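# Seat the hose connector fully onto the tap

## Task

Slide the hose connector onto the tap until it is pushed fully home, and make sure the pipe frame is still upright afterwards.

## Robot and tools

Robot: two arms, left_arm and right_arm. The left_arm has a left hand and the right_arm a right hand; the two are mirror images, each with five fingers and a turnable thumb.

Frames. The scene frame sits at table-top height, halfway between the two nominal bases: +z is up, +x points out over the table, and left_arm is on the +y side. Image sides do not follow the arm names. The calibrated bases are left_arm at (+0.054, +0.317, 0) m, quat_wxyz (+1.000, 0, 0, +0.024), and right_arm at (-0.051, -0.326, 0) m, quat_wxyz (+1.000, 0, 0, -0.018). Each arm reports its hand pose (end_effector_position in metres, end_effector_quat_wxyz) and its Hand target in its own base frame. Fixed cameras and the table use the scene frame. Motion offsets are taken along the current Hand target's own axes.

Hand point. This point rides with the palm, 0.05 m in front of it and 0.15 m from the wrist face. Its +z runs along the straight fingers, which reach 0.06 to 0.07 m beyond it. Its +y points out of the palm. Its +x runs across the palm away from the thumb on the right hand, and toward the thumb on the left hand. A bracket on the little-finger side of the wrist sticks out and can strike things. Reported positions can be a few cm off, and at rest the hand often sits 1 to 3 cm (sometimes 5 cm) short of the command, usually lower. That gap alone does not mean contact.

The 28-number row. All numbers are plain values in [-1, 1], and both arms are always included:
1-6: left_arm dx, dy, dz, rx, ry, rz.
7-14: left hand little, ring, middle, index, thumb_bend, thumb_turn, force_limit, speed.
15-20: right_arm dx, dy, dz, rx, ry, rz.
21-28: the right hand's eight numbers, in the same order as 7-14.
The pose numbers are offsets, not poses. They count from the Hand target the arm had when the action or move began. 1.0 stands for 0.6 m of translation or 180 degrees of rotation. rx, ry, rz together form one rotation vector. Sending the same offset twice moves the arm twice. Sending six zeros asks the arm to hold its current Hand target.

The controller limits the commanded orientation to within 40 degrees of the measured one. If the hand stops short, send the remaining distance as a new offset.

Finger motors: -1 is open or straight, +1 is closed. For thumb_turn, -1 puts the thumb beside the palm and +1 puts it opposite the fingers. force_limit runs from about 0 N at -1 to 10 N at +1 (15 N for the two thumb motors). speed rises from nearly 0 at -1 to full at +0.48 and stays full up to +1. For a soft grip, close with speed at or below -0.94.

There is no code for leaving a hand unchanged. Repeat that hand's last eight numbers as you sent them. If you have sent none yet, use hand_measured plus hand_force_limit and hand_speed.

With the thumb turned in, the hand can grasp objects about 0.035 to 0.065 m thick, or a handle as thin as about 0.025 m. The open hand is all six motors at -1. A thumb-opposed pinch is roughly (-1, -0.93, -0.15, 0.00, -0.28, +1).

Tools:
- execute_actions(actions, cameras). actions is a list of up to 15 actions. Each action is a table of up to 15 rows of 28 numbers, one row per 1/30 s step. A short table repeats its last row until 15 steps are done. Every row counts from the action's start pose. An empty list returns camera images.
- move(target, speed, blend, blocking, cameras). Moves each hand point in a straight line. target is one 28-number row, or up to 15 rows, all offset from the same starting Hand targets. speed is in m/s, from 0.002 to 4.3 (default 0.25); turning is capped at twice that in rad/s. blend is a corner radius in m, with 0 meaning stop at each point. blocking=false returns after about 0.5 s while the move continues. Moves do not avoid obstacles or the other arm. Faster moves lag their path more and hit harder. Route around an arm's own base rather than close past it.
- wait(seconds 0 to 10): lets the scene run while the arms hold their commands.
- stop: brakes a running move.
- zoom_image(camera, region [x0, y0, x1, y1] in pixels): the region is at most 504 by 504.
- show_instructions: shows the reference images.
- finished_scene(scene=1): ends the scene for good.

Cameras are cam_high (504x504), cam_low (504x504), cam_left_wrist (672x504) and cam_right_wrist (672x504). A wrist camera's image can lag while its arm is moving.

Results include each arm's state: joint positions, velocities, torques and Hand target. Per hand there are hand_measured, hand_stopped_by (moving, target, force, stalled or fault), hand_load_n (positive when the finger is pushed open; a value near 0 after gripping means the grip was lost), hand_force_limit and hand_speed. A move adds a "move:" line giving how it ended (done, off_target, moving, held or fault) and which limits acted. limits=paced means the sent pose was clipped; limits=held means steps were withheld. A MOTOR HOT line appears at 85 °C. At 100 °C the arm goes limp for 30 to 60 s, so avoid long stretched-out holds or pushing toward poses the arm cannot reach.

Things to avoid: letting the arms or hands touch each other; striking fixed or heavy items; dropping the connector or releasing it while it moves; tipping the pipe frame; anything leaving the table. Also avoid over-forcing fingers, and push gently and slowly. To end a push, command the target back past the hand point. Loose objects may sometimes get a brief nudge.

Each tool is called after "Call:" as a command line: name --argument value for each argument, lists and objects as JSON in quotes; but a table of rows of numbers goes row by row, as --pt "numbers of a row", without its own name.

Reference images:

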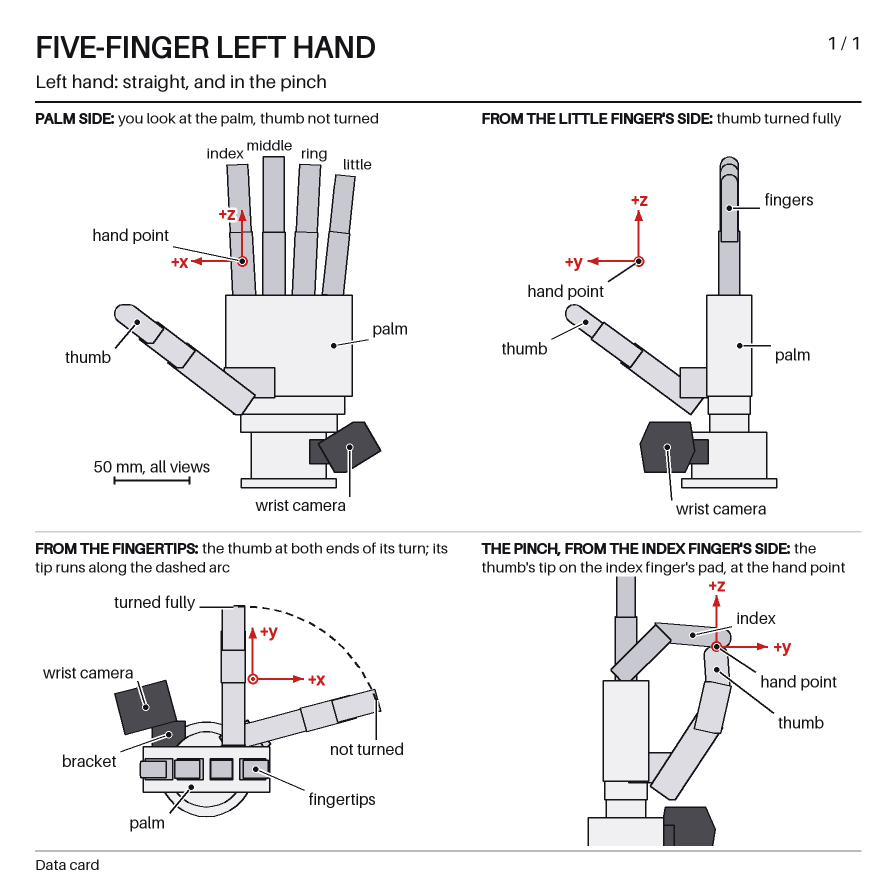

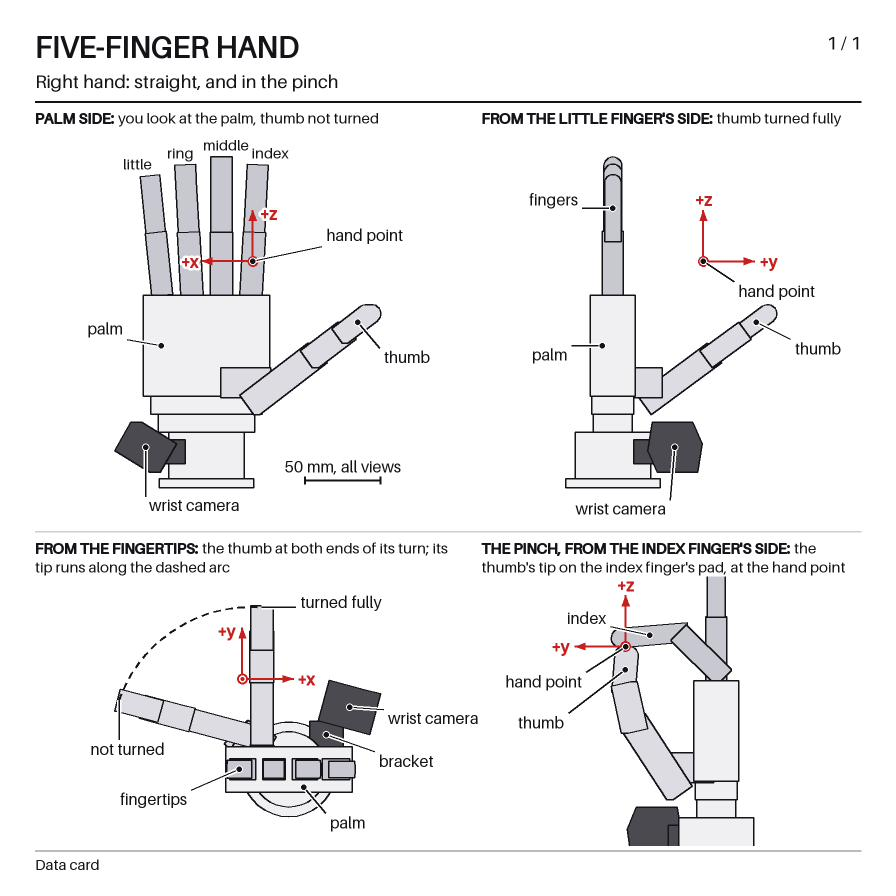

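## Session

Call:
execute_actions --actions '[]'

Scene clock: 0.00 s.
left_arm: end_effector_position=(+0.2391, +0.1793, +0.1131) hand_measured=(-1.000, -1.000, -1.000, -1.000, -1.000, -1.000) hand_load_n=(+0.0, +0.0, +0.0, +0.0, +0.0, +0.0) hand_stopped_by=(target, target, target, target, target, target) hand_force_limit=0.00 hand_speed=-0.80 end_effector_quat_wxyz=(+0.215, -0.411, +0.882, -0.088) | right_arm: end_effector_position=(+0.6816, +0.3735, +0.2049) hand_measured=(-1.000, -1.000, -1.000, -1.000, -1.000, -1.000) hand_load_n=(+0.0, +0.0, +0.0, -0.5, +0.0, +0.0) hand_stopped_by=(target, target, target, target, target, target) hand_force_limit=0.00 hand_speed=-0.80 end_effector_quat_wxyz=(-0.189, +0.705, +0.205, +0.652)
Joint positions: left_arm=[0.652 0.978 0.717 -0.915 0.26 1.298] | right_arm=[0.584 1.864 1.26 0.527 0.019 -1.57]
Joint velocities: within noise
Joint torques (N m): no reading
Motor temperatures (°C): left_arm=[26 31 31 25 25 23] | right_arm=[28 37 28 25 25 26]
Heat: left arm: hottest shoulder 31 °C; right arm: hottest shoulder 37 °C.
Hand target: left_arm +0.2450, +0.1839, +0.1211; +0.224, -0.409, +0.880, -0.086 | right_arm +0.6871, +0.3771, +0.2306; -0.194, +0.690, +0.201, +0.668

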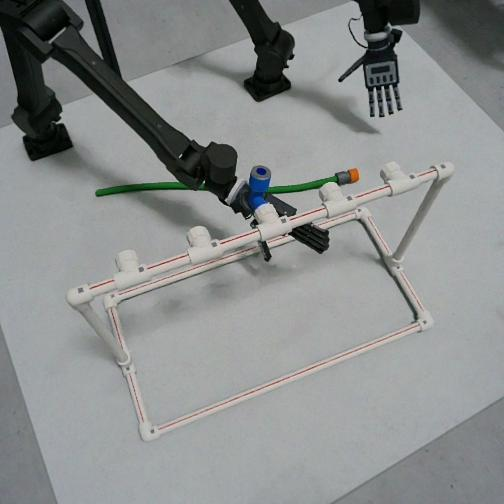

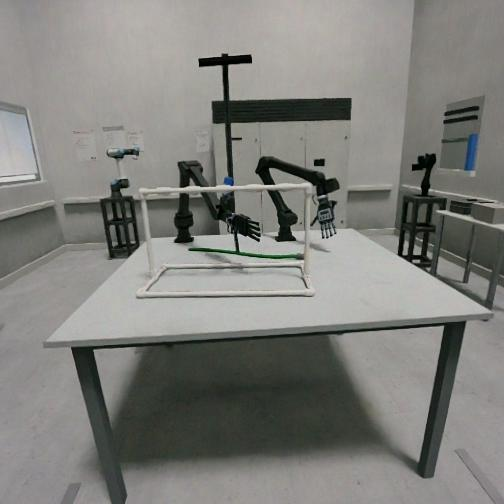

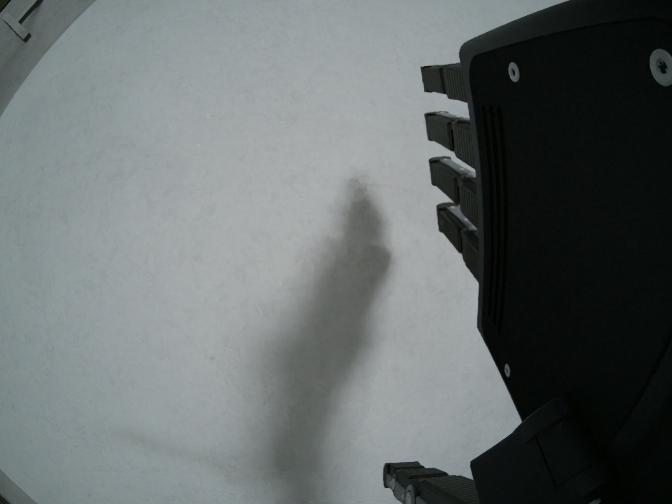

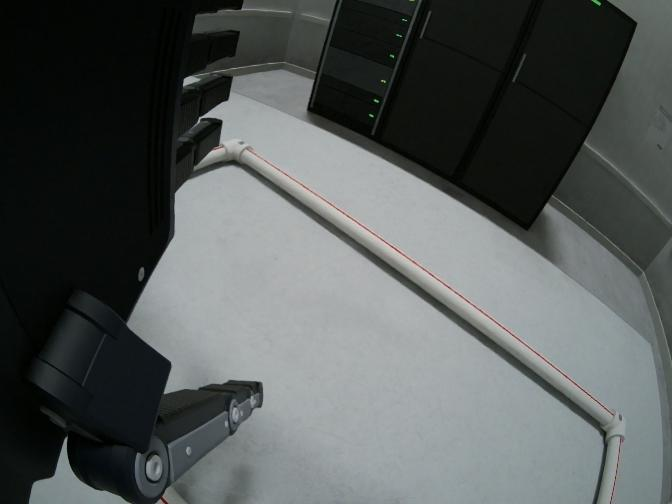

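Call:
zoom_image --camera "cam_high" --region '[80, 130, 380, 330]'

Call:
zoom_image --camera "cam_low" --region '[120, 140, 360, 310]'

Call:
zoom_image --camera "cam_high" --region '[200, 130, 380, 270]'

Scaled by 1.680.

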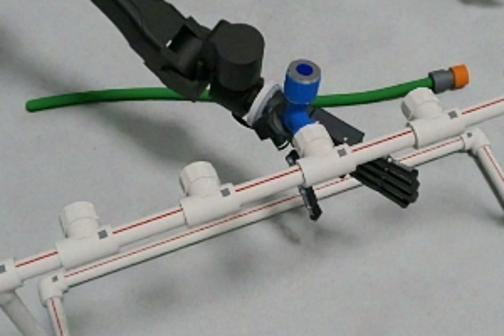

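Scaled by 2.100.

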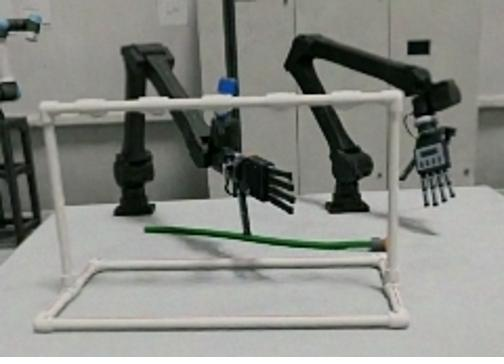

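Scaled by 2.800.

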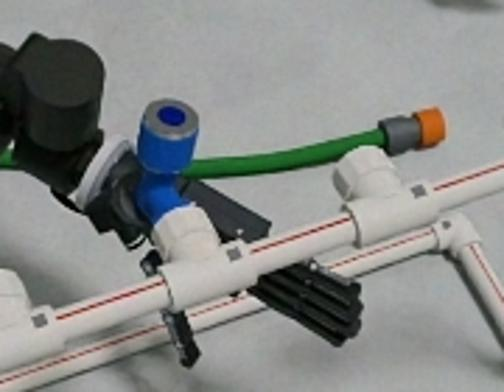

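Call:
zoom_image --camera "cam_high" --region '[310, 150, 380, 210]'

Call:
zoom_image --camera "cam_high" --region '[225, 155, 315, 245]'

Call:
zoom_image --camera "cam_low" --region '[190, 165, 270, 225]'

Scaled by 7.200.

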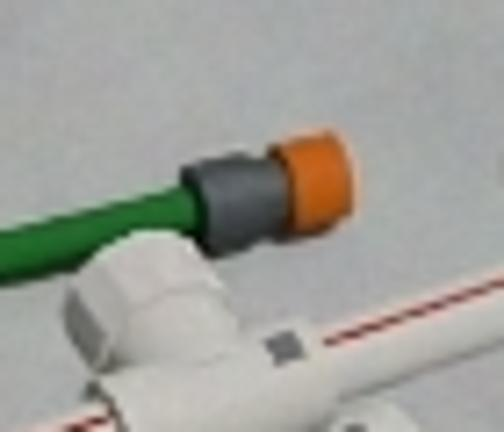

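Scaled by 5.600.

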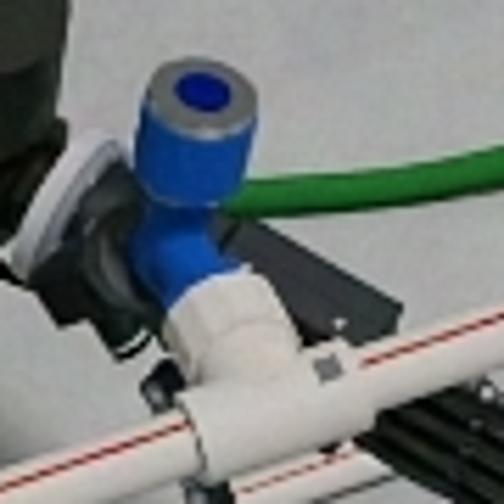

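Scaled by 6.300.

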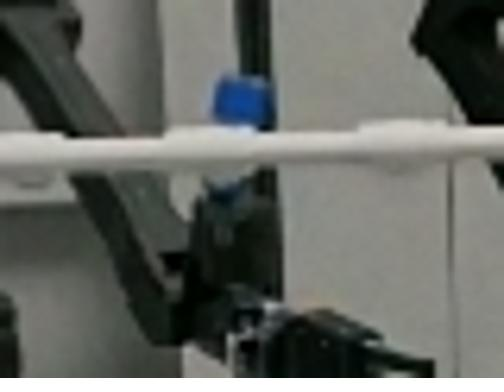

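Call:
move --pt "-0.170 0.257 -0.037 -0.0447 -0.0483 -0.1301 -1 -1 -1 -1 -1 -1 0 -0.8 0 0 -0.417 0 0 0 -1 -1 -1 -1 -1 -1 0 -0.8" --pt "-0.170 0.257 -0.037 -0.0447 -0.0483 -0.1301 -1 -1 -1 -1 -1 -1 0 -0.8 -0.1518 -0.6197 -0.0338 -0.3226 -0.0071 0.5374 -0.6 -0.6 -0.6 -0.5 -0.8 1.0 0 0" --speed '[0.3, 0.35]' --blend '[0.05, 0]' --cameras '["all"]'

Scene clock: 491.77 s.
left_arm: end_effector_position=(+0.1783, +0.3380, +0.1070) hand_measured=(-1.000, -1.000, -1.000, -1.000, -1.000, -1.000) hand_load_n=(+0.0, +0.0, +0.0, +0.0, +0.0, +0.0) hand_stopped_by=(target, target, target, target, target, target) hand_force_limit=0.00 hand_speed=-0.80 end_effector_quat_wxyz=(+0.219, -0.595, +0.772, -0.047) | right_arm: end_effector_position=(+0.4677, +0.6632, +0.1207) hand_measured=(-0.600, -0.600, -0.600, -0.500, -0.800, +1.000) hand_load_n=(+0.0, +0.0, +0.0, +0.0, +0.0, +0.0) hand_stopped_by=(target, target, target, target, target, target) hand_force_limit=0.00 hand_speed=0.00 end_effector_quat_wxyz=(-0.268, +0.623, -0.662, +0.319)
Joint positions: left_arm=[1.095 1.251 0.898 -0.849 0.266 1.301] | right_arm=[1.066 2.32 2.321 -1.159 0.777 0.956]
Joint torques (N m): left_arm=[3.19 -5.77 14.98 2.29 0.19 -0.04] | right_arm=[1.14 -25.52 13.05 0.88 0.33 0.07]
Motor temperatures (°C): left_arm=[25 31 43 25 25 23] | right_arm=[26 43 37 24 24 25]
Heat: left arm: hottest elbow 43 °C; right arm: hottest shoulder 43 °C.
Hand target: left_arm +0.1874, +0.3609, +0.1220; +0.238, -0.598, +0.764, -0.037 | right_arm +0.4683, +0.6786, +0.1401; -0.287, +0.614, -0.666, +0.311
Off the commanded pose: left_arm 0.029 m, 3 deg | right_arm 0.025 m, 3 deg.
move: off_target (left_arm, right_arm); target 2's new numbers were sent with right_arm's hand 0.025 m and 3 deg from that target
camera_calibration:
cam_left_wrist: T_world_to_cam=[[0.843651, -0.477712, 0.245038, -0.0150121], [-0.50365, -0.862282, 0.0529808, 0.393318], [0.185982, -0.16811, -0.968065, 0.242355], [0, 0, 0, 1]] pos_world=[0.165686, 0.372722, 0.217455]
cam_right_wrist: T_world_to_cam=[[-0.670432, -0.248665, -0.699061, 0.55858], [-0.523239, 0.826456, 0.207829, -0.342537], [0.526063, 0.505111, -0.684193, -0.388232], [0, 0, 0, 1]] pos_world=[0.399496, 0.618091, 0.196045]

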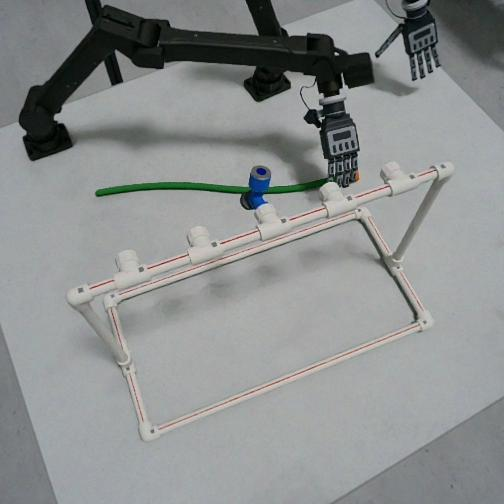

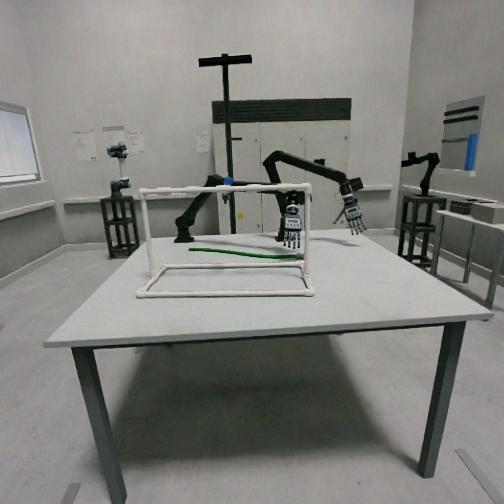

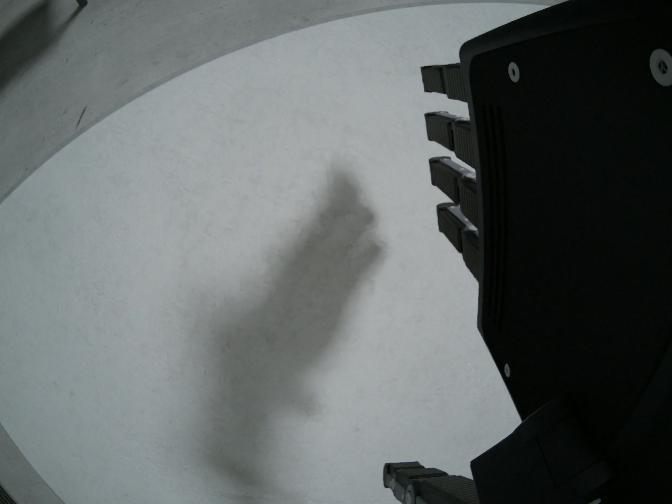

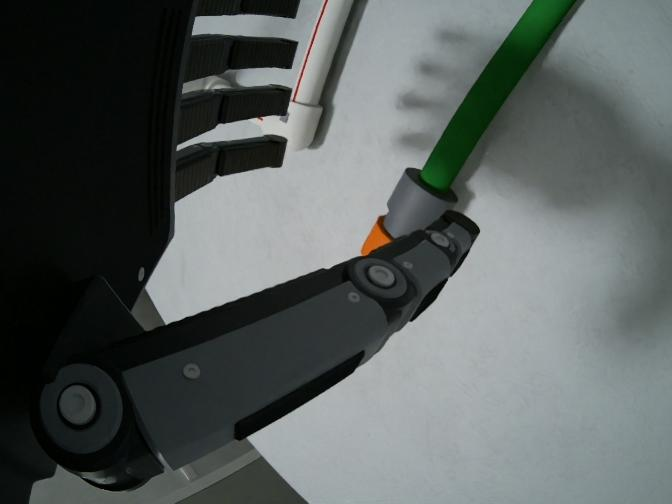

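Call:
move --target '[0, 0, 0, 0, 0, 0, -1, -1, -1, -1, -1, -1, 0, -0.8, -0.0467, 0.0688, 0.0882, 0, 0, 0, -0.6, -0.6, -0.6, -0.5, -0.8, 1.0, 0, 0]' --speed 0.12 --cameras '["cam_right_wrist", "cam_high", "cam_low"]'

Scene clock: 556.43 s.
left_arm: end_effector_position=(+0.1783, +0.3380, +0.1070) hand_measured=(-1.000, -1.000, -1.000, -1.000, -1.000, -1.000) hand_load_n=(+0.0, +0.0, +0.0, +0.0, +0.0, +0.0) hand_stopped_by=(target, target, target, target, target, target) hand_force_limit=0.00 hand_speed=-0.80 end_effector_quat_wxyz=(+0.219, -0.595, +0.772, -0.047) | right_arm: end_effector_position=(+0.4803, +0.6879, +0.0533) hand_measured=(-0.600, -0.600, -0.600, -0.500, -0.800, +1.000) hand_load_n=(+0.0, +0.0, +0.0, +0.0, +0.0, +0.0) hand_stopped_by=(target, target, target, target, target, target) hand_force_limit=0.00 hand_speed=0.00 end_effector_quat_wxyz=(-0.262, +0.626, -0.661, +0.320)
Joint positions: left_arm=[1.095 1.251 0.898 -0.849 0.266 1.301] | right_arm=[1.067 2.471 2.427 -1.129 0.777 0.957]
Joint torques (N m): left_arm=[3.19 -5.77 14.99 2.29 0.19 -0.04] | right_arm=[0.79 -26.46 12.9 1.39 0.3 0.03]
Motor temperatures (°C): left_arm=[25 31 48 25 25 23] | right_arm=[26 42 42 24 25 25]
Heat: left arm: hottest elbow 48 °C; right arm: hottest shoulder 42 °C.
Hand target: left_arm +0.1874, +0.3609, +0.1220; +0.238, -0.598, +0.764, -0.037 | right_arm +0.4847, +0.7055, +0.0747; -0.287, +0.614, -0.666, +0.310
Off the commanded pose: left_arm 0.029 m, 3 deg | right_arm 0.028 m, 3 deg.
move: off_target (left_arm, right_arm)
camera_calibration:
cam_right_wrist: T_world_to_cam=[[-0.674964, -0.257354, -0.691515, 0.533736], [-0.522454, 0.828487, 0.20162, -0.343764], [0.521023, 0.497371, -0.693655, -0.445137], [0, 0, 0, 1]] pos_world=[0.412578, 0.643562, 0.129625]
Images, in order (width x height): cam_high 504x504, cam_low 504x504, cam_right_wrist 672x504.

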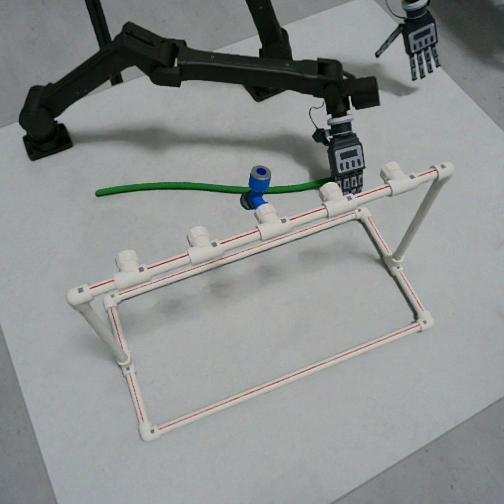

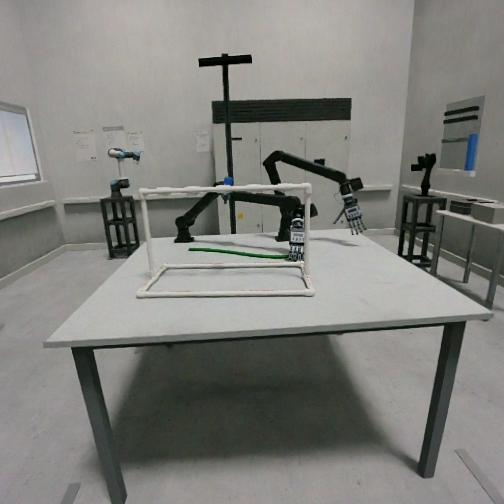

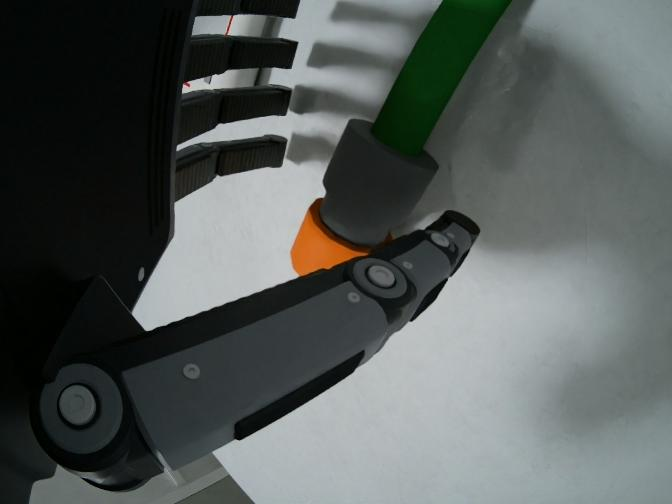

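Call:
move --target '[0, 0, 0, 0, 0, 0, -1, -1, -1, -1, -1, -1, 0, -0.8, -0.011, 0.0277, 0.0398, 0, 0, 0, -0.6, -0.6, -0.6, -0.5, -0.8, 1.0, 0, 0]' --speed 0.06 --cameras '["cam_right_wrist", "cam_high"]'

Scene clock: 584.33 s.
left_arm: end_effector_position=(+0.1783, +0.3380, +0.1070) hand_measured=(-1.000, -1.000, -1.000, -1.000, -1.000, -1.000) hand_load_n=(+0.0, +0.0, +0.0, +0.0, +0.0, +0.0) hand_stopped_by=(target, target, target, target, target, target) hand_force_limit=0.00 hand_speed=-0.80 end_effector_quat_wxyz=(+0.219, -0.595, +0.772, -0.047) | right_arm: end_effector_position=(+0.4863, +0.6982, +0.0476) hand_measured=(-0.600, -0.600, -0.600, -0.500, -0.800, +1.000) hand_load_n=(+0.0, +0.0, +0.5, +0.0, +0.0, +0.0) hand_stopped_by=(target, target, target, target, target, target) hand_force_limit=0.00 hand_speed=0.00 end_effector_quat_wxyz=(-0.273, +0.621, -0.663, +0.318)
Joint positions: left_arm=[1.095 1.251 0.898 -0.849 0.266 1.301] | right_arm=[1.067 2.503 2.468 -1.111 0.778 0.957]
Joint torques (N m): left_arm=[3.31 -5.77 14.98 2.29 0.19 -0.04] | right_arm=[0.38 -25.29 12.18 1.88 0.16 -0.03]
Motor temperatures (°C): left_arm=[25 31 49 25 25 23] | right_arm=[26 47 42 24 25 25]
Heat: left arm: hottest elbow 49 °C; right arm: hottest shoulder 47 °C.
Hand target: left_arm +0.1874, +0.3609, +0.1220; +0.238, -0.598, +0.764, -0.037 | right_arm +0.4928, +0.7114, +0.0464; -0.287, +0.614, -0.666, +0.311
Off the commanded pose: left_arm 0.029 m, 3 deg | right_arm 0.015 m, 2 deg.
move: off_target (left_arm, right_arm)
camera_calibration:
cam_right_wrist: T_world_to_cam=[[-0.665582, -0.241983, -0.706007, 0.521848], [-0.524621, 0.824523, 0.211977, -0.344667], [0.530824, 0.511474, -0.675737, -0.472853], [0, 0, 0, 1]] pos_world=[0.417514, 0.652316, 0.121966]
Images, in order (width x height): cam_high 504x504, cam_right_wrist 672x504.

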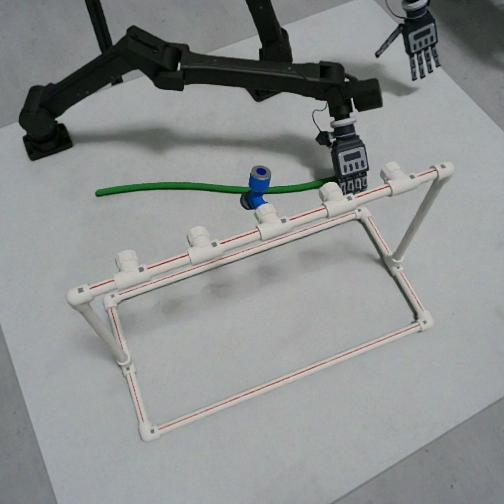

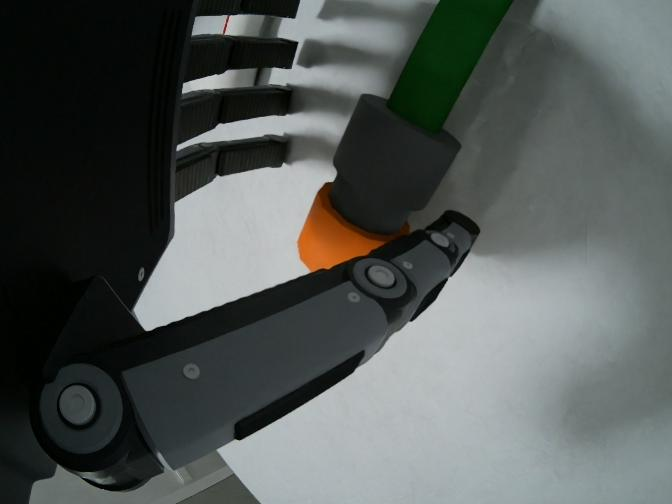

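Call:
zoom_image --camera "cam_right_wrist" --region '[160, 0, 496, 280]'

Call:
zoom_image --camera "cam_high" --region '[310, 110, 410, 210]'

Scaled by 1.500 from the camera's 672x504 image, which has a finer 960x720 frame.

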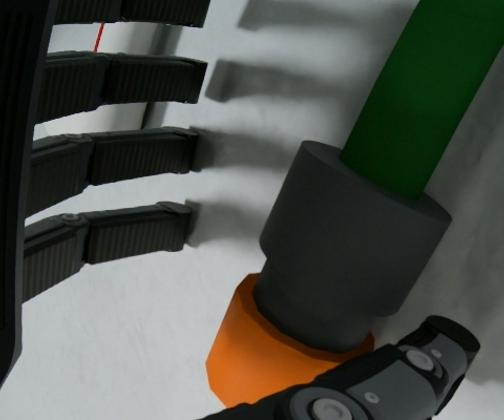

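Scaled by 5.040.

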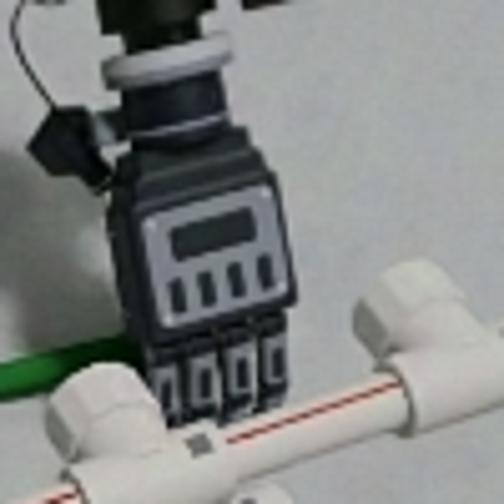

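Call:
move --target '[0, 0, 0, 0, 0, 0, -1, -1, -1, -1, -1, -1, 0, -0.8, 0.013, -0.0152, -0.0383, 0, 0, 0, -0.6, -0.6, -0.6, -0.5, -0.8, 1.0, 0, 0]' --speed 0.06 --cameras '["cam_right_wrist"]'

Scene clock: 680.50 s.
left_arm: end_effector_position=(+0.1783, +0.3380, +0.1070) hand_measured=(-1.000, -1.000, -1.000, -1.000, -1.000, -1.000) hand_load_n=(+0.0, +0.0, +0.5, +0.0, +0.0, +0.0) hand_stopped_by=(target, target, target, target, target, target) hand_force_limit=0.00 hand_speed=-0.80 end_effector_quat_wxyz=(+0.219, -0.595, +0.772, -0.047) | right_arm: end_effector_position=(+0.4866, +0.6982, +0.0482) hand_measured=(-0.600, -0.600, -0.600, -0.500, -0.800, +1.000) hand_load_n=(+0.0, +0.0, +0.0, +0.0, +0.0, +0.5) hand_stopped_by=(target, target, target, target, target, target) hand_force_limit=0.00 hand_speed=0.00 end_effector_quat_wxyz=(-0.274, +0.620, -0.663, +0.318)
Joint positions: left_arm=[1.095 1.251 0.898 -0.849 0.266 1.301] | right_arm=[1.067 2.503 2.468 -1.111 0.78 0.958]
Joint torques (N m): left_arm=[3.25 -5.83 14.98 2.29 0.2 -0.04] | right_arm=[1.2 -30.21 7.9 1.26 0.26 0.12]
Heat: left arm: hottest elbow 51 °C; right arm: hottest shoulder 48 °C.
Hand target: left_arm +0.1874, +0.3609, +0.1220; +0.238, -0.598, +0.764, -0.037 | right_arm +0.4805, +0.7046, +0.0684; -0.287, +0.614, -0.666, +0.311
Off the commanded pose: left_arm 0.029 m, 3 deg | right_arm 0.022 m, 2 deg.
move: off_target (left_arm, right_arm)
camera_calibration:
cam_right_wrist: T_world_to_cam=[[-0.664858, -0.240817, -0.707086, 0.521342], [-0.52412, 0.824865, 0.211889, -0.34514], [0.532224, 0.511474, -0.674635, -0.473287], [0, 0, 0, 1]] pos_world=[0.417618, 0.652316, 0.122469]
Images, in order (width x height): cam_right_wrist 672x504.

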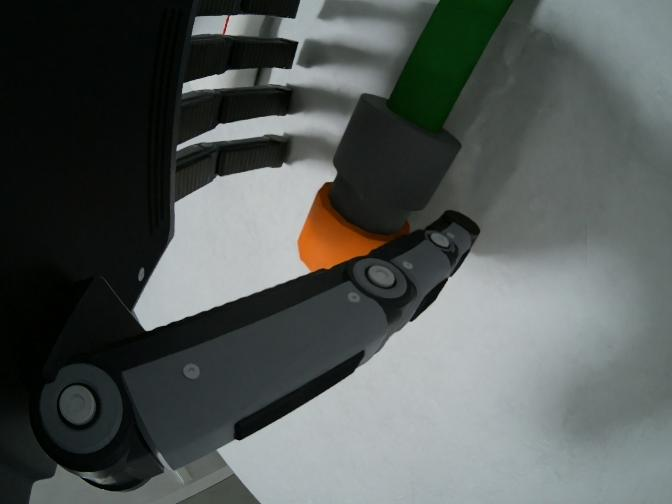

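Call:
move --pt "0 0 0 0 0 0 -1 -1 -1 -1 -1 -1 0 -0.8 0 -0.0447 -0.0374 0 0 0 -0.6 -0.6 -0.6 -0.5 -0.8 1.0 0 0" --pt "0 0 0 0 0 0 -1 -1 -1 -1 -1 -1 0 -0.8 0 -0.0038 -0.0032 0 0 0 -0.6 -0.6 -0.6 -0.5 -0.8 1.0 0 0" --speed 0.1 --cameras '["cam_right_wrist"]'

Scene clock: 695.13 s.
left_arm: end_effector_position=(+0.1783, +0.3380, +0.1070) hand_measured=(-1.000, -1.000, -1.000, -1.000, -1.000, -1.000) hand_load_n=(+0.0, +0.0, +0.0, +0.0, +0.0, +0.0) hand_stopped_by=(target, target, target, target, target, target) hand_force_limit=0.00 hand_speed=-0.80 end_effector_quat_wxyz=(+0.219, -0.595, +0.772, -0.047) | right_arm: end_effector_position=(+0.4837, +0.6936, +0.0502) hand_measured=(-0.600, -0.600, -0.600, -0.500, -0.800, +1.000) hand_load_n=(+0.0, +0.0, +0.0, +0.0, +0.0, +0.5) hand_stopped_by=(target, target, target, target, target, target) hand_force_limit=0.00 hand_speed=0.00 end_effector_quat_wxyz=(-0.265, +0.623, -0.662, +0.320)
Joint positions: left_arm=[1.095 1.251 0.898 -0.849 0.266 1.301] | right_arm=[1.067 2.498 2.468 -1.137 0.778 0.96]
Joint torques (N m): left_arm=[3.25 -5.77 14.99 2.29 0.19 -0.04] | right_arm=[1.14 -30.1 8.23 1.85 0.32 0.07]
Heat: left arm: hottest elbow 51 °C; right arm: hottest shoulder 48 °C.
Hand target: left_arm +0.1874, +0.3609, +0.1220; +0.238, -0.598, +0.764, -0.037 | right_arm +0.4804, +0.7046, +0.0713; -0.287, +0.614, -0.666, +0.310
Off the commanded pose: left_arm 0.029 m, 3 deg | right_arm 0.024 m, 3 deg.
move: off_target (left_arm, right_arm)
camera_calibration:
cam_right_wrist: T_world_to_cam=[[-0.672582, -0.250369, -0.696383, 0.529611], [-0.52099, 0.828502, 0.205313, -0.346984], [0.52555, 0.500899, -0.687675, -0.456777], [0, 0, 0, 1]] pos_world=[0.415491, 0.648874, 0.125938]
Images, in order (width x height): cam_right_wrist 672x504.

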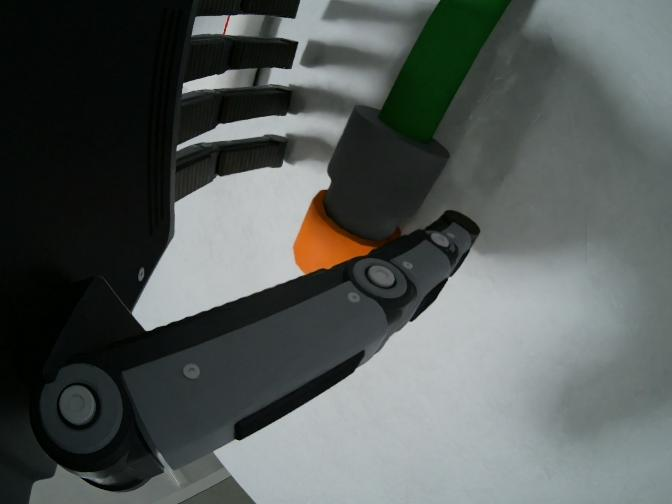

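Call:
move --pt "0 0 0 0 0 0 -1 -1 -1 -1 -1 -1 0 -0.8 0.0187 -0.0295 -0.0555 0 0.0106 0.0089 -0.6 -0.6 -0.6 -0.5 -0.8 1.0 0 0" --pt "0 0 0 0 0 0 -1 -1 -1 -1 -1 -1 0 -0.8 0.011 0.0118 -0.0063 0 0.0106 0.0089 -0.6 -0.6 -0.6 -0.5 -0.8 1.0 0 0" --speed 0.1 --cameras '["cam_right_wrist"]'

Scene clock: 734.53 s.
left_arm: end_effector_position=(+0.1783, +0.3380, +0.1070) hand_measured=(-1.000, -1.000, -1.000, -1.000, -1.000, -1.000) hand_load_n=(+0.0, +0.0, +0.0, +0.0, +0.0, +0.0) hand_stopped_by=(target, target, target, target, target, target) hand_force_limit=0.00 hand_speed=-0.80 end_effector_quat_wxyz=(+0.219, -0.595, +0.772, -0.047) | right_arm: end_effector_position=(+0.4729, +0.6930, +0.0705) hand_measured=(-0.600, -0.600, -0.600, -0.500, -0.800, +1.000) hand_load_n=(+0.0, +0.0, +0.0, +0.0, +0.0, +0.0) hand_stopped_by=(target, target, target, target, target, target) hand_force_limit=0.00 hand_speed=0.00 end_effector_quat_wxyz=(+0.273, -0.604, +0.678, -0.320)
Joint positions: left_arm=[1.095 1.251 0.898 -0.849 0.266 1.301] | right_arm=[1.082 2.461 2.449 -1.172 0.798 1.033]
Joint torques (N m): left_arm=[3.25 -5.77 14.98 2.3 0.2 -0.04] | right_arm=[0.79 -27.11 8.2 1.84 0.4 0.01]
Heat: left arm: hottest elbow 51 °C; right arm: hottest shoulder 48 °C.
Hand target: left_arm +0.1874, +0.3609, +0.1220; +0.238, -0.598, +0.764, -0.037 | right_arm +0.4723, +0.6988, +0.0682; +0.280, -0.600, +0.679, -0.317
Off the commanded pose: left_arm 0.029 m, 3 deg | right_arm 0.006 m, 1 deg.
move: off_target (left_arm)
camera_calibration:
cam_right_wrist: T_world_to_cam=[[-0.67168, -0.202283, -0.712691, 0.503845], [-0.490244, 0.842607, 0.222877, -0.38177], [0.555434, 0.499094, -0.66513, -0.451325], [0, 0, 0, 1]] pos_world=[0.401943, 0.648855, 0.143983]
Images, in order (width x height): cam_right_wrist 672x504.

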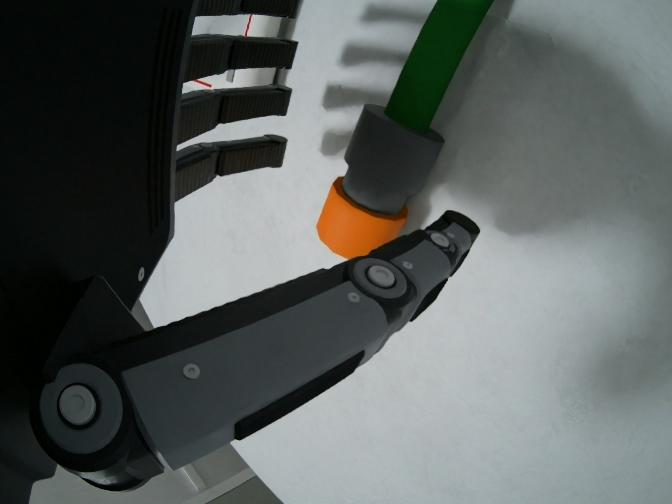

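Call:
move --target '[0, 0, 0, 0, 0, 0, -1, -1, -1, -1, -1, -1, 0, -0.8, 0.0078, 0.033, 0.0333, 0, 0, 0, -0.6, -0.6, -0.6, -0.5, -0.8, 1.0, 0, 0]' --speed 0.08 --cameras '["cam_right_wrist"]'

Scene clock: 751.77 s.
left_arm: end_effector_position=(+0.1783, +0.3380, +0.1070) hand_measured=(-1.000, -1.000, -1.000, -1.000, -1.000, -1.000) hand_load_n=(+0.0, +0.0, +0.0, +0.0, +0.0, +0.0) hand_stopped_by=(target, target, target, target, target, target) hand_force_limit=0.00 hand_speed=-0.80 end_effector_quat_wxyz=(+0.219, -0.595, +0.772, -0.047) | right_arm: end_effector_position=(+0.4737, +0.6921, +0.0458) hand_measured=(-0.600, -0.600, -0.600, -0.500, -0.800, +1.000) hand_load_n=(+0.0, +0.0, +0.0, +0.0, +0.0, +0.0) hand_stopped_by=(target, target, target, target, target, target) hand_force_limit=0.00 hand_speed=0.00 end_effector_quat_wxyz=(+0.277, -0.600, +0.678, -0.321)
Joint positions: left_arm=[1.095 1.251 0.898 -0.849 0.266 1.301] | right_arm=[1.083 2.456 2.37 -1.09 0.806 1.034]
Joint torques (N m): left_arm=[3.25 -5.77 14.98 2.3 0.19 -0.04] | right_arm=[0.26 -27.4 7.1 2.09 0.08 -0.05]
Heat: left arm: hottest elbow 51 °C; right arm: hottest shoulder 49 °C.
Hand target: left_arm +0.1874, +0.3609, +0.1220; +0.238, -0.598, +0.764, -0.037 | right_arm +0.4744, +0.6937, +0.0402; +0.280, -0.600, +0.680, -0.317
Off the commanded pose: left_arm 0.029 m, 3 deg | right_arm 0.006 m, 1 deg.
move: off_target (left_arm)
camera_calibration:
cam_right_wrist: T_world_to_cam=[[-0.664652, -0.196826, -0.720762, 0.479756], [-0.490302, 0.842811, 0.221978, -0.375275], [0.563775, 0.500929, -0.65668, -0.473414], [0, 0, 0, 1]] pos_world=[0.401772, 0.647861, 0.118211]
Images, in order (width x height): cam_right_wrist 672x504.

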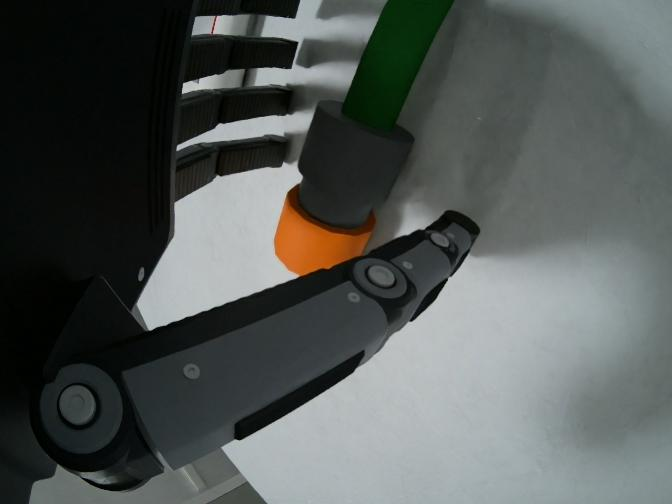

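Call:
move --target '[0, 0, 0, 0, 0, 0, -1, -1, -1, -1, -1, -1, 0, -0.8, 0.0302, -0.013, -0.0103, 0, 0, 0, -0.6, -0.6, -0.6, -0.5, -0.8, 1.0, 0, 0]' --speed 0.08 --cameras '["cam_right_wrist"]'

Scene clock: 770.53 s.
left_arm: end_effector_position=(+0.1783, +0.3380, +0.1070) hand_measured=(-1.000, -1.000, -1.000, -1.000, -1.000, -1.000) hand_load_n=(+0.0, +0.0, +0.0, +0.0, +0.0, +0.0) hand_stopped_by=(target, target, target, target, target, target) hand_force_limit=0.00 hand_speed=-0.80 end_effector_quat_wxyz=(+0.219, -0.595, +0.772, -0.047) | right_arm: end_effector_position=(+0.4675, +0.6820, +0.0461) hand_measured=(-0.600, -0.600, -0.600, -0.500, -0.800, +1.000) hand_load_n=(+0.0, +0.0, +2.0, +0.0, +0.0, +0.0) hand_stopped_by=(target, target, target, target, target, target) hand_force_limit=0.00 hand_speed=0.00 end_effector_quat_wxyz=(+0.282, -0.599, +0.679, -0.318)
Joint positions: left_arm=[1.095 1.251 0.898 -0.849 0.266 1.301] | right_arm=[1.083 2.393 2.251 -1.022 0.801 1.034]
Joint torques (N m): left_arm=[3.19 -5.77 14.99 2.29 0.2 -0.04] | right_arm=[-0.21 -28.1 6.89 1.33 0.1 -0.17]
Heat: left arm: hottest elbow 52 °C; right arm: hottest shoulder 47 °C.
Hand target: left_arm +0.1874, +0.3609, +0.1220; +0.238, -0.598, +0.764, -0.037 | right_arm +0.4725, +0.6758, +0.0502; +0.280, -0.599, +0.680, -0.317
Off the commanded pose: left_arm 0.029 m, 3 deg | right_arm 0.009 m, 0 deg.
move: off_target (left_arm)
camera_calibration:
cam_right_wrist: T_world_to_cam=[[-0.662804, -0.189095, -0.724523, 0.467902], [-0.492147, 0.839253, 0.231185, -0.367039], [0.564342, 0.509802, -0.649323, -0.471321], [0, 0, 0, 1]] pos_world=[0.395476, 0.636797, 0.117821]
Images, in order (width x height): cam_right_wrist 672x504.

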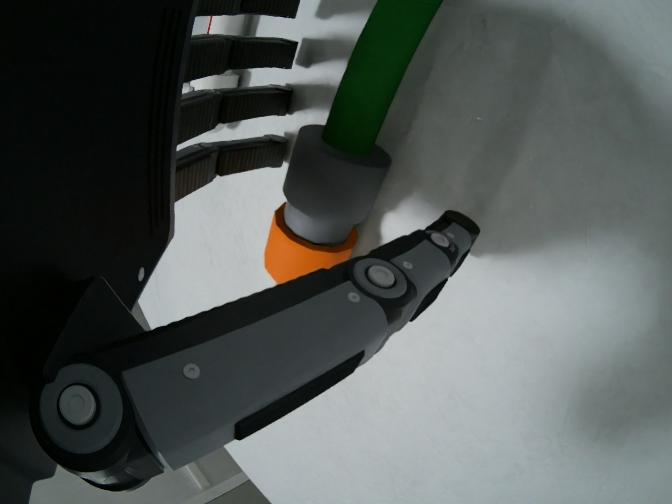

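Call:
move --target '[0, 0, 0, 0, 0, 0, -1, -1, -1, -1, -1, -1, 0, -0.8, 0.0, -0.0153, -0.0128, 0, 0, 0, -0.6, -0.6, -0.6, -0.5, -0.8, 1.0, 0, 0]' --speed 0.08 --cameras '["cam_right_wrist"]'

Scene clock: 812.17 s.
left_arm: end_effector_position=(+0.1783, +0.3380, +0.1070) hand_measured=(-1.000, -1.000, -1.000, -1.000, -1.000, -1.000) hand_load_n=(+0.0, +0.0, +0.0, +0.0, +0.0, +0.0) hand_stopped_by=(target, target, target, target, target, target) hand_force_limit=0.00 hand_speed=-0.80 end_effector_quat_wxyz=(+0.219, -0.595, +0.772, -0.047) | right_arm: end_effector_position=(+0.4674, +0.6820, +0.0465) hand_measured=(-0.600, -0.600, -0.600, -0.500, -0.800, +1.000) hand_load_n=(+0.0, +0.0, +1.5, +0.0, +0.0, +0.0) hand_stopped_by=(target, target, target, target, target, target) hand_force_limit=0.00 hand_speed=0.00 end_effector_quat_wxyz=(+0.282, -0.599, +0.679, -0.318)
Joint positions: left_arm=[1.095 1.251 0.898 -0.849 0.266 1.301] | right_arm=[1.083 2.392 2.251 -1.022 0.801 1.034]
Joint torques (N m): left_arm=[3.25 -5.77 14.98 2.29 0.2 -0.04] | right_arm=[-0.26 -28.51 8.54 0.5 0.11 -0.19]
Heat: left arm: hottest elbow 52 °C; right arm: hottest shoulder 46 °C.
Hand target: left_arm +0.1874, +0.3609, +0.1220; +0.238, -0.598, +0.764, -0.037 | right_arm +0.4724, +0.6757, +0.0622; +0.280, -0.600, +0.680, -0.317
Off the commanded pose: left_arm 0.029 m, 3 deg | right_arm 0.018 m, 0 deg.
move: off_target (left_arm, right_arm)
camera_calibration:
cam_right_wrist: T_world_to_cam=[[-0.662844, -0.188799, -0.724564, 0.467939], [-0.49222, 0.839081, 0.231652, -0.367016], [0.564232, 0.510194, -0.649111, -0.471185], [0, 0, 0, 1]] pos_world=[0.395376, 0.636698, 0.118221]
Images, in order (width x height): cam_right_wrist 672x504.

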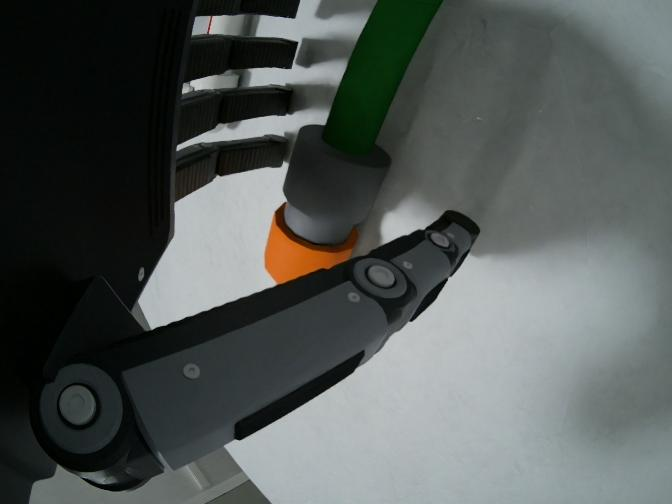

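Call:
move --target '[0, 0, 0, 0, 0, 0, -1, -1, -1, -1, -1, -1, 0, -0.8, 0.0, -0.0115, -0.0096, 0, 0, 0, -0.6, -0.6, -0.6, -0.5, -0.8, 1.0, 0, 0]' --speed 0.08 --cameras '["cam_right_wrist"]'

Scene clock: 818.70 s.
left_arm: end_effector_position=(+0.1783, +0.3380, +0.1070) hand_measured=(-1.000, -1.000, -1.000, -1.000, -1.000, -1.000) hand_load_n=(+0.0, +0.0, +0.0, +0.0, +0.0, +0.0) hand_stopped_by=(target, target, target, target, target, target) hand_force_limit=0.00 hand_speed=-0.80 end_effector_quat_wxyz=(+0.219, -0.595, +0.772, -0.047) | right_arm: end_effector_position=(+0.4649, +0.6781, +0.0465) hand_measured=(-0.600, -0.600, -0.600, -0.500, -0.800, +1.000) hand_load_n=(+0.0, +0.0, +1.5, +0.0, +0.0, +0.0) hand_stopped_by=(target, target, target, target, target, target) hand_force_limit=0.00 hand_speed=0.00 end_effector_quat_wxyz=(+0.274, -0.603, +0.678, -0.320)
Joint positions: left_arm=[1.095 1.251 0.898 -0.849 0.266 1.301] | right_arm=[1.083 2.39 2.251 -1.043 0.799 1.034]
Joint torques (N m): left_arm=[3.19 -5.77 14.98 2.3 0.19 -0.04] | right_arm=[-0.15 -28.75 9.7 0.42 0.16 -0.18]
Heat: left arm: hottest elbow 52 °C; right arm: hottest shoulder 47 °C.
Hand target: left_arm +0.1874, +0.3609, +0.1220; +0.238, -0.598, +0.764, -0.037 | right_arm +0.4724, +0.6757, +0.0711; +0.280, -0.600, +0.680, -0.317
Off the commanded pose: left_arm 0.029 m, 3 deg | right_arm 0.026 m, 1 deg.
move: off_target (left_arm, right_arm)
camera_calibration:
cam_right_wrist: T_world_to_cam=[[-0.669899, -0.200077, -0.714985, 0.476032], [-0.490554, 0.842139, 0.223962, -0.367477], [0.557308, 0.50077, -0.662297, -0.457599], [0, 0, 0, 1]] pos_world=[0.39365, 0.633861, 0.119591]
Images, in order (width x height): cam_right_wrist 672x504.

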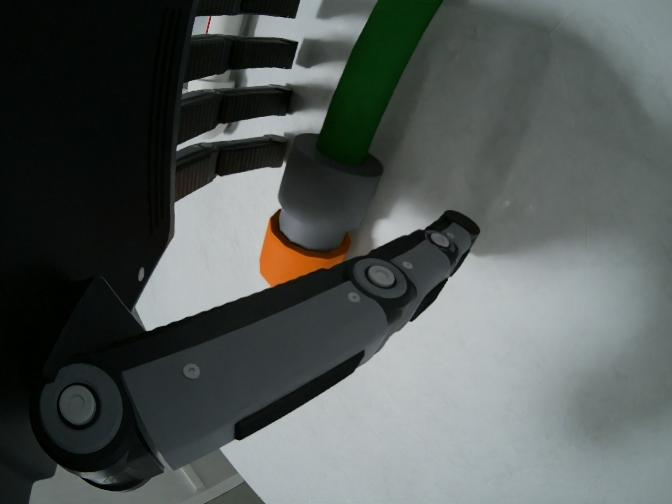

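Call:
move --pt "0 0 0 0 0 0 -1 -1 -1 -1 -1 -1 0 -0.8 -0.0165 -0.0407 -0.0321 0 0 0 -0.6 -0.6 -0.6 -0.5 -0.8 1.0 0 0" --pt "0 0 0 0 0 0 -1 -1 -1 -1 -1 -1 0 -0.8 -0.0165 0.0203 0.0160 0 0 0 -0.6 -0.6 -0.6 -0.5 -0.8 1.0 0 0" --speed 0.1 --cameras '["cam_right_wrist"]'

Scene clock: 839.77 s.
left_arm: end_effector_position=(+0.1783, +0.3380, +0.1070) hand_measured=(-1.000, -1.000, -1.000, -1.000, -1.000, -1.000) hand_load_n=(+0.0, +0.5, +0.0, +0.0, +0.0, +0.0) hand_stopped_by=(target, target, target, target, target, target) hand_force_limit=0.00 hand_speed=-0.80 end_effector_quat_wxyz=(+0.219, -0.595, +0.772, -0.047) | right_arm: end_effector_position=(+0.4673, +0.6838, +0.0539) hand_measured=(-0.600, -0.600, -0.600, -0.500, -0.800, +1.000) hand_load_n=(+0.0, +0.0, +0.0, +0.0, +0.0, +0.0) hand_stopped_by=(target, target, target, target, target, target) hand_force_limit=0.00 hand_speed=0.00 end_effector_quat_wxyz=(+0.274, -0.604, +0.678, -0.318)
Joint positions: left_arm=[1.095 1.251 0.898 -0.849 0.266 1.301] | right_arm=[1.083 2.412 2.314 -1.084 0.796 1.034]
Joint torques (N m): left_arm=[3.19 -5.71 14.98 2.3 0.19 -0.04] | right_arm=[0.09 -27.4 8.44 1.84 0.36 -0.11]
Heat: left arm: hottest elbow 52 °C; right arm: hottest shoulder 46 °C.
Hand target: left_arm +0.1874, +0.3609, +0.1220; +0.238, -0.598, +0.764, -0.037 | right_arm +0.4732, +0.6857, +0.0558; +0.280, -0.599, +0.680, -0.317
Off the commanded pose: left_arm 0.029 m, 3 deg | right_arm 0.006 m, 1 deg.
move: off_target (left_arm)
camera_calibration:
cam_right_wrist: T_world_to_cam=[[-0.671925, -0.200928, -0.712843, 0.48553], [-0.490838, 0.841577, 0.225449, -0.372314], [0.554613, 0.501375, -0.664099, -0.455899], [0, 0, 0, 1]] pos_world=[0.396341, 0.639464, 0.127283]
Images, in order (width x height): cam_right_wrist 672x504.

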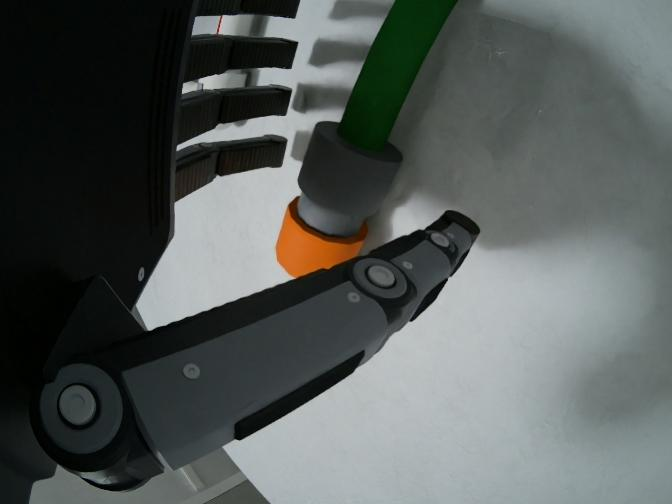

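Call:
move --pt "0 0 0 0 0 0 -1 -1 -1 -1 -1 -1 0 -0.8 0 0.0064 0.0053 0 0 0 -0.6 -0.6 -0.6 -0.5 -0.8 1.0 0 0" --pt "0 0 0 0 0 0 -1 -1 -1 -1 -1 -1 0 -0.8 0 0.0064 0.0053 0 0 0 -0.1 0.0 0.4 0.4 0.1 1.0 0 -0.75" --speed 0.06 --cameras '["cam_right_wrist"]'

Scene clock: 870.03 s.
left_arm: end_effector_position=(+0.1783, +0.3380, +0.1070) hand_measured=(-1.000, -1.000, -1.000, -1.000, -1.000, -1.000) hand_load_n=(+0.0, +0.0, +0.0, +0.0, +0.0, +0.0) hand_stopped_by=(target, target, target, target, target, target) hand_force_limit=0.00 hand_speed=-0.80 end_effector_quat_wxyz=(+0.219, -0.595, +0.772, -0.047) | right_arm: end_effector_position=(+0.4684, +0.6850, +0.0525) hand_measured=(-0.100, +0.000, -0.002, +0.026, -0.522, +1.000) hand_load_n=(+0.0, +0.0, +4.5, +8.0, +10.0, -0.5) hand_stopped_by=(target, target, force, force, force, target) hand_force_limit=0.00 hand_speed=-0.75 end_effector_quat_wxyz=(+0.277, -0.602, +0.679, -0.317)
Joint positions: left_arm=[1.095 1.251 0.898 -0.849 0.266 1.301] | right_arm=[1.082 2.412 2.308 -1.071 0.796 1.034]
Joint torques (N m): left_arm=[3.19 -5.71 14.98 2.32 0.19 -0.04] | right_arm=[0.21 -26.81 8.18 1.76 0.33 -0.11]
Heat: left arm: hottest elbow 53 °C; right arm: hottest shoulder 45 °C.
Hand target: left_arm +0.1874, +0.3609, +0.1220; +0.238, -0.598, +0.764, -0.037 | right_arm +0.4732, +0.6857, +0.0508; +0.280, -0.599, +0.680, -0.317
Off the commanded pose: left_arm 0.029 m, 3 deg | right_arm 0.005 m, 0 deg.
move: off_target (left_arm)
camera_calibration:
cam_right_wrist: T_world_to_cam=[[-0.66929, -0.195819, -0.716732, 0.480972], [-0.491219, 0.840365, 0.229107, -0.371602], [0.557453, 0.505412, -0.658638, -0.462424], [0, 0, 0, 1]] pos_world=[0.397152, 0.64018, 0.125295]
Images, in order (width x height): cam_right_wrist 672x504.

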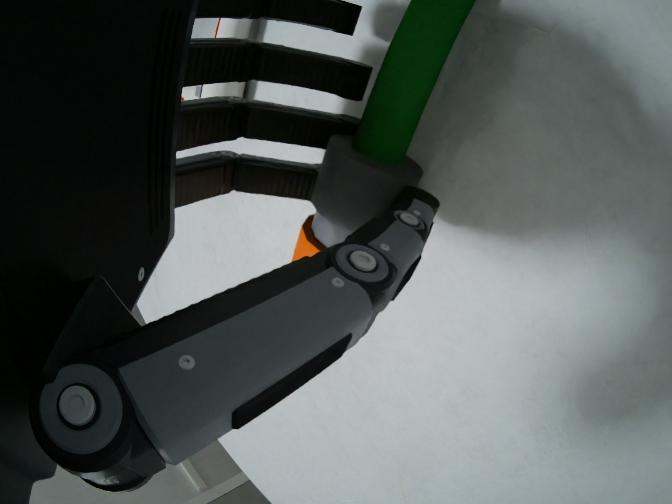

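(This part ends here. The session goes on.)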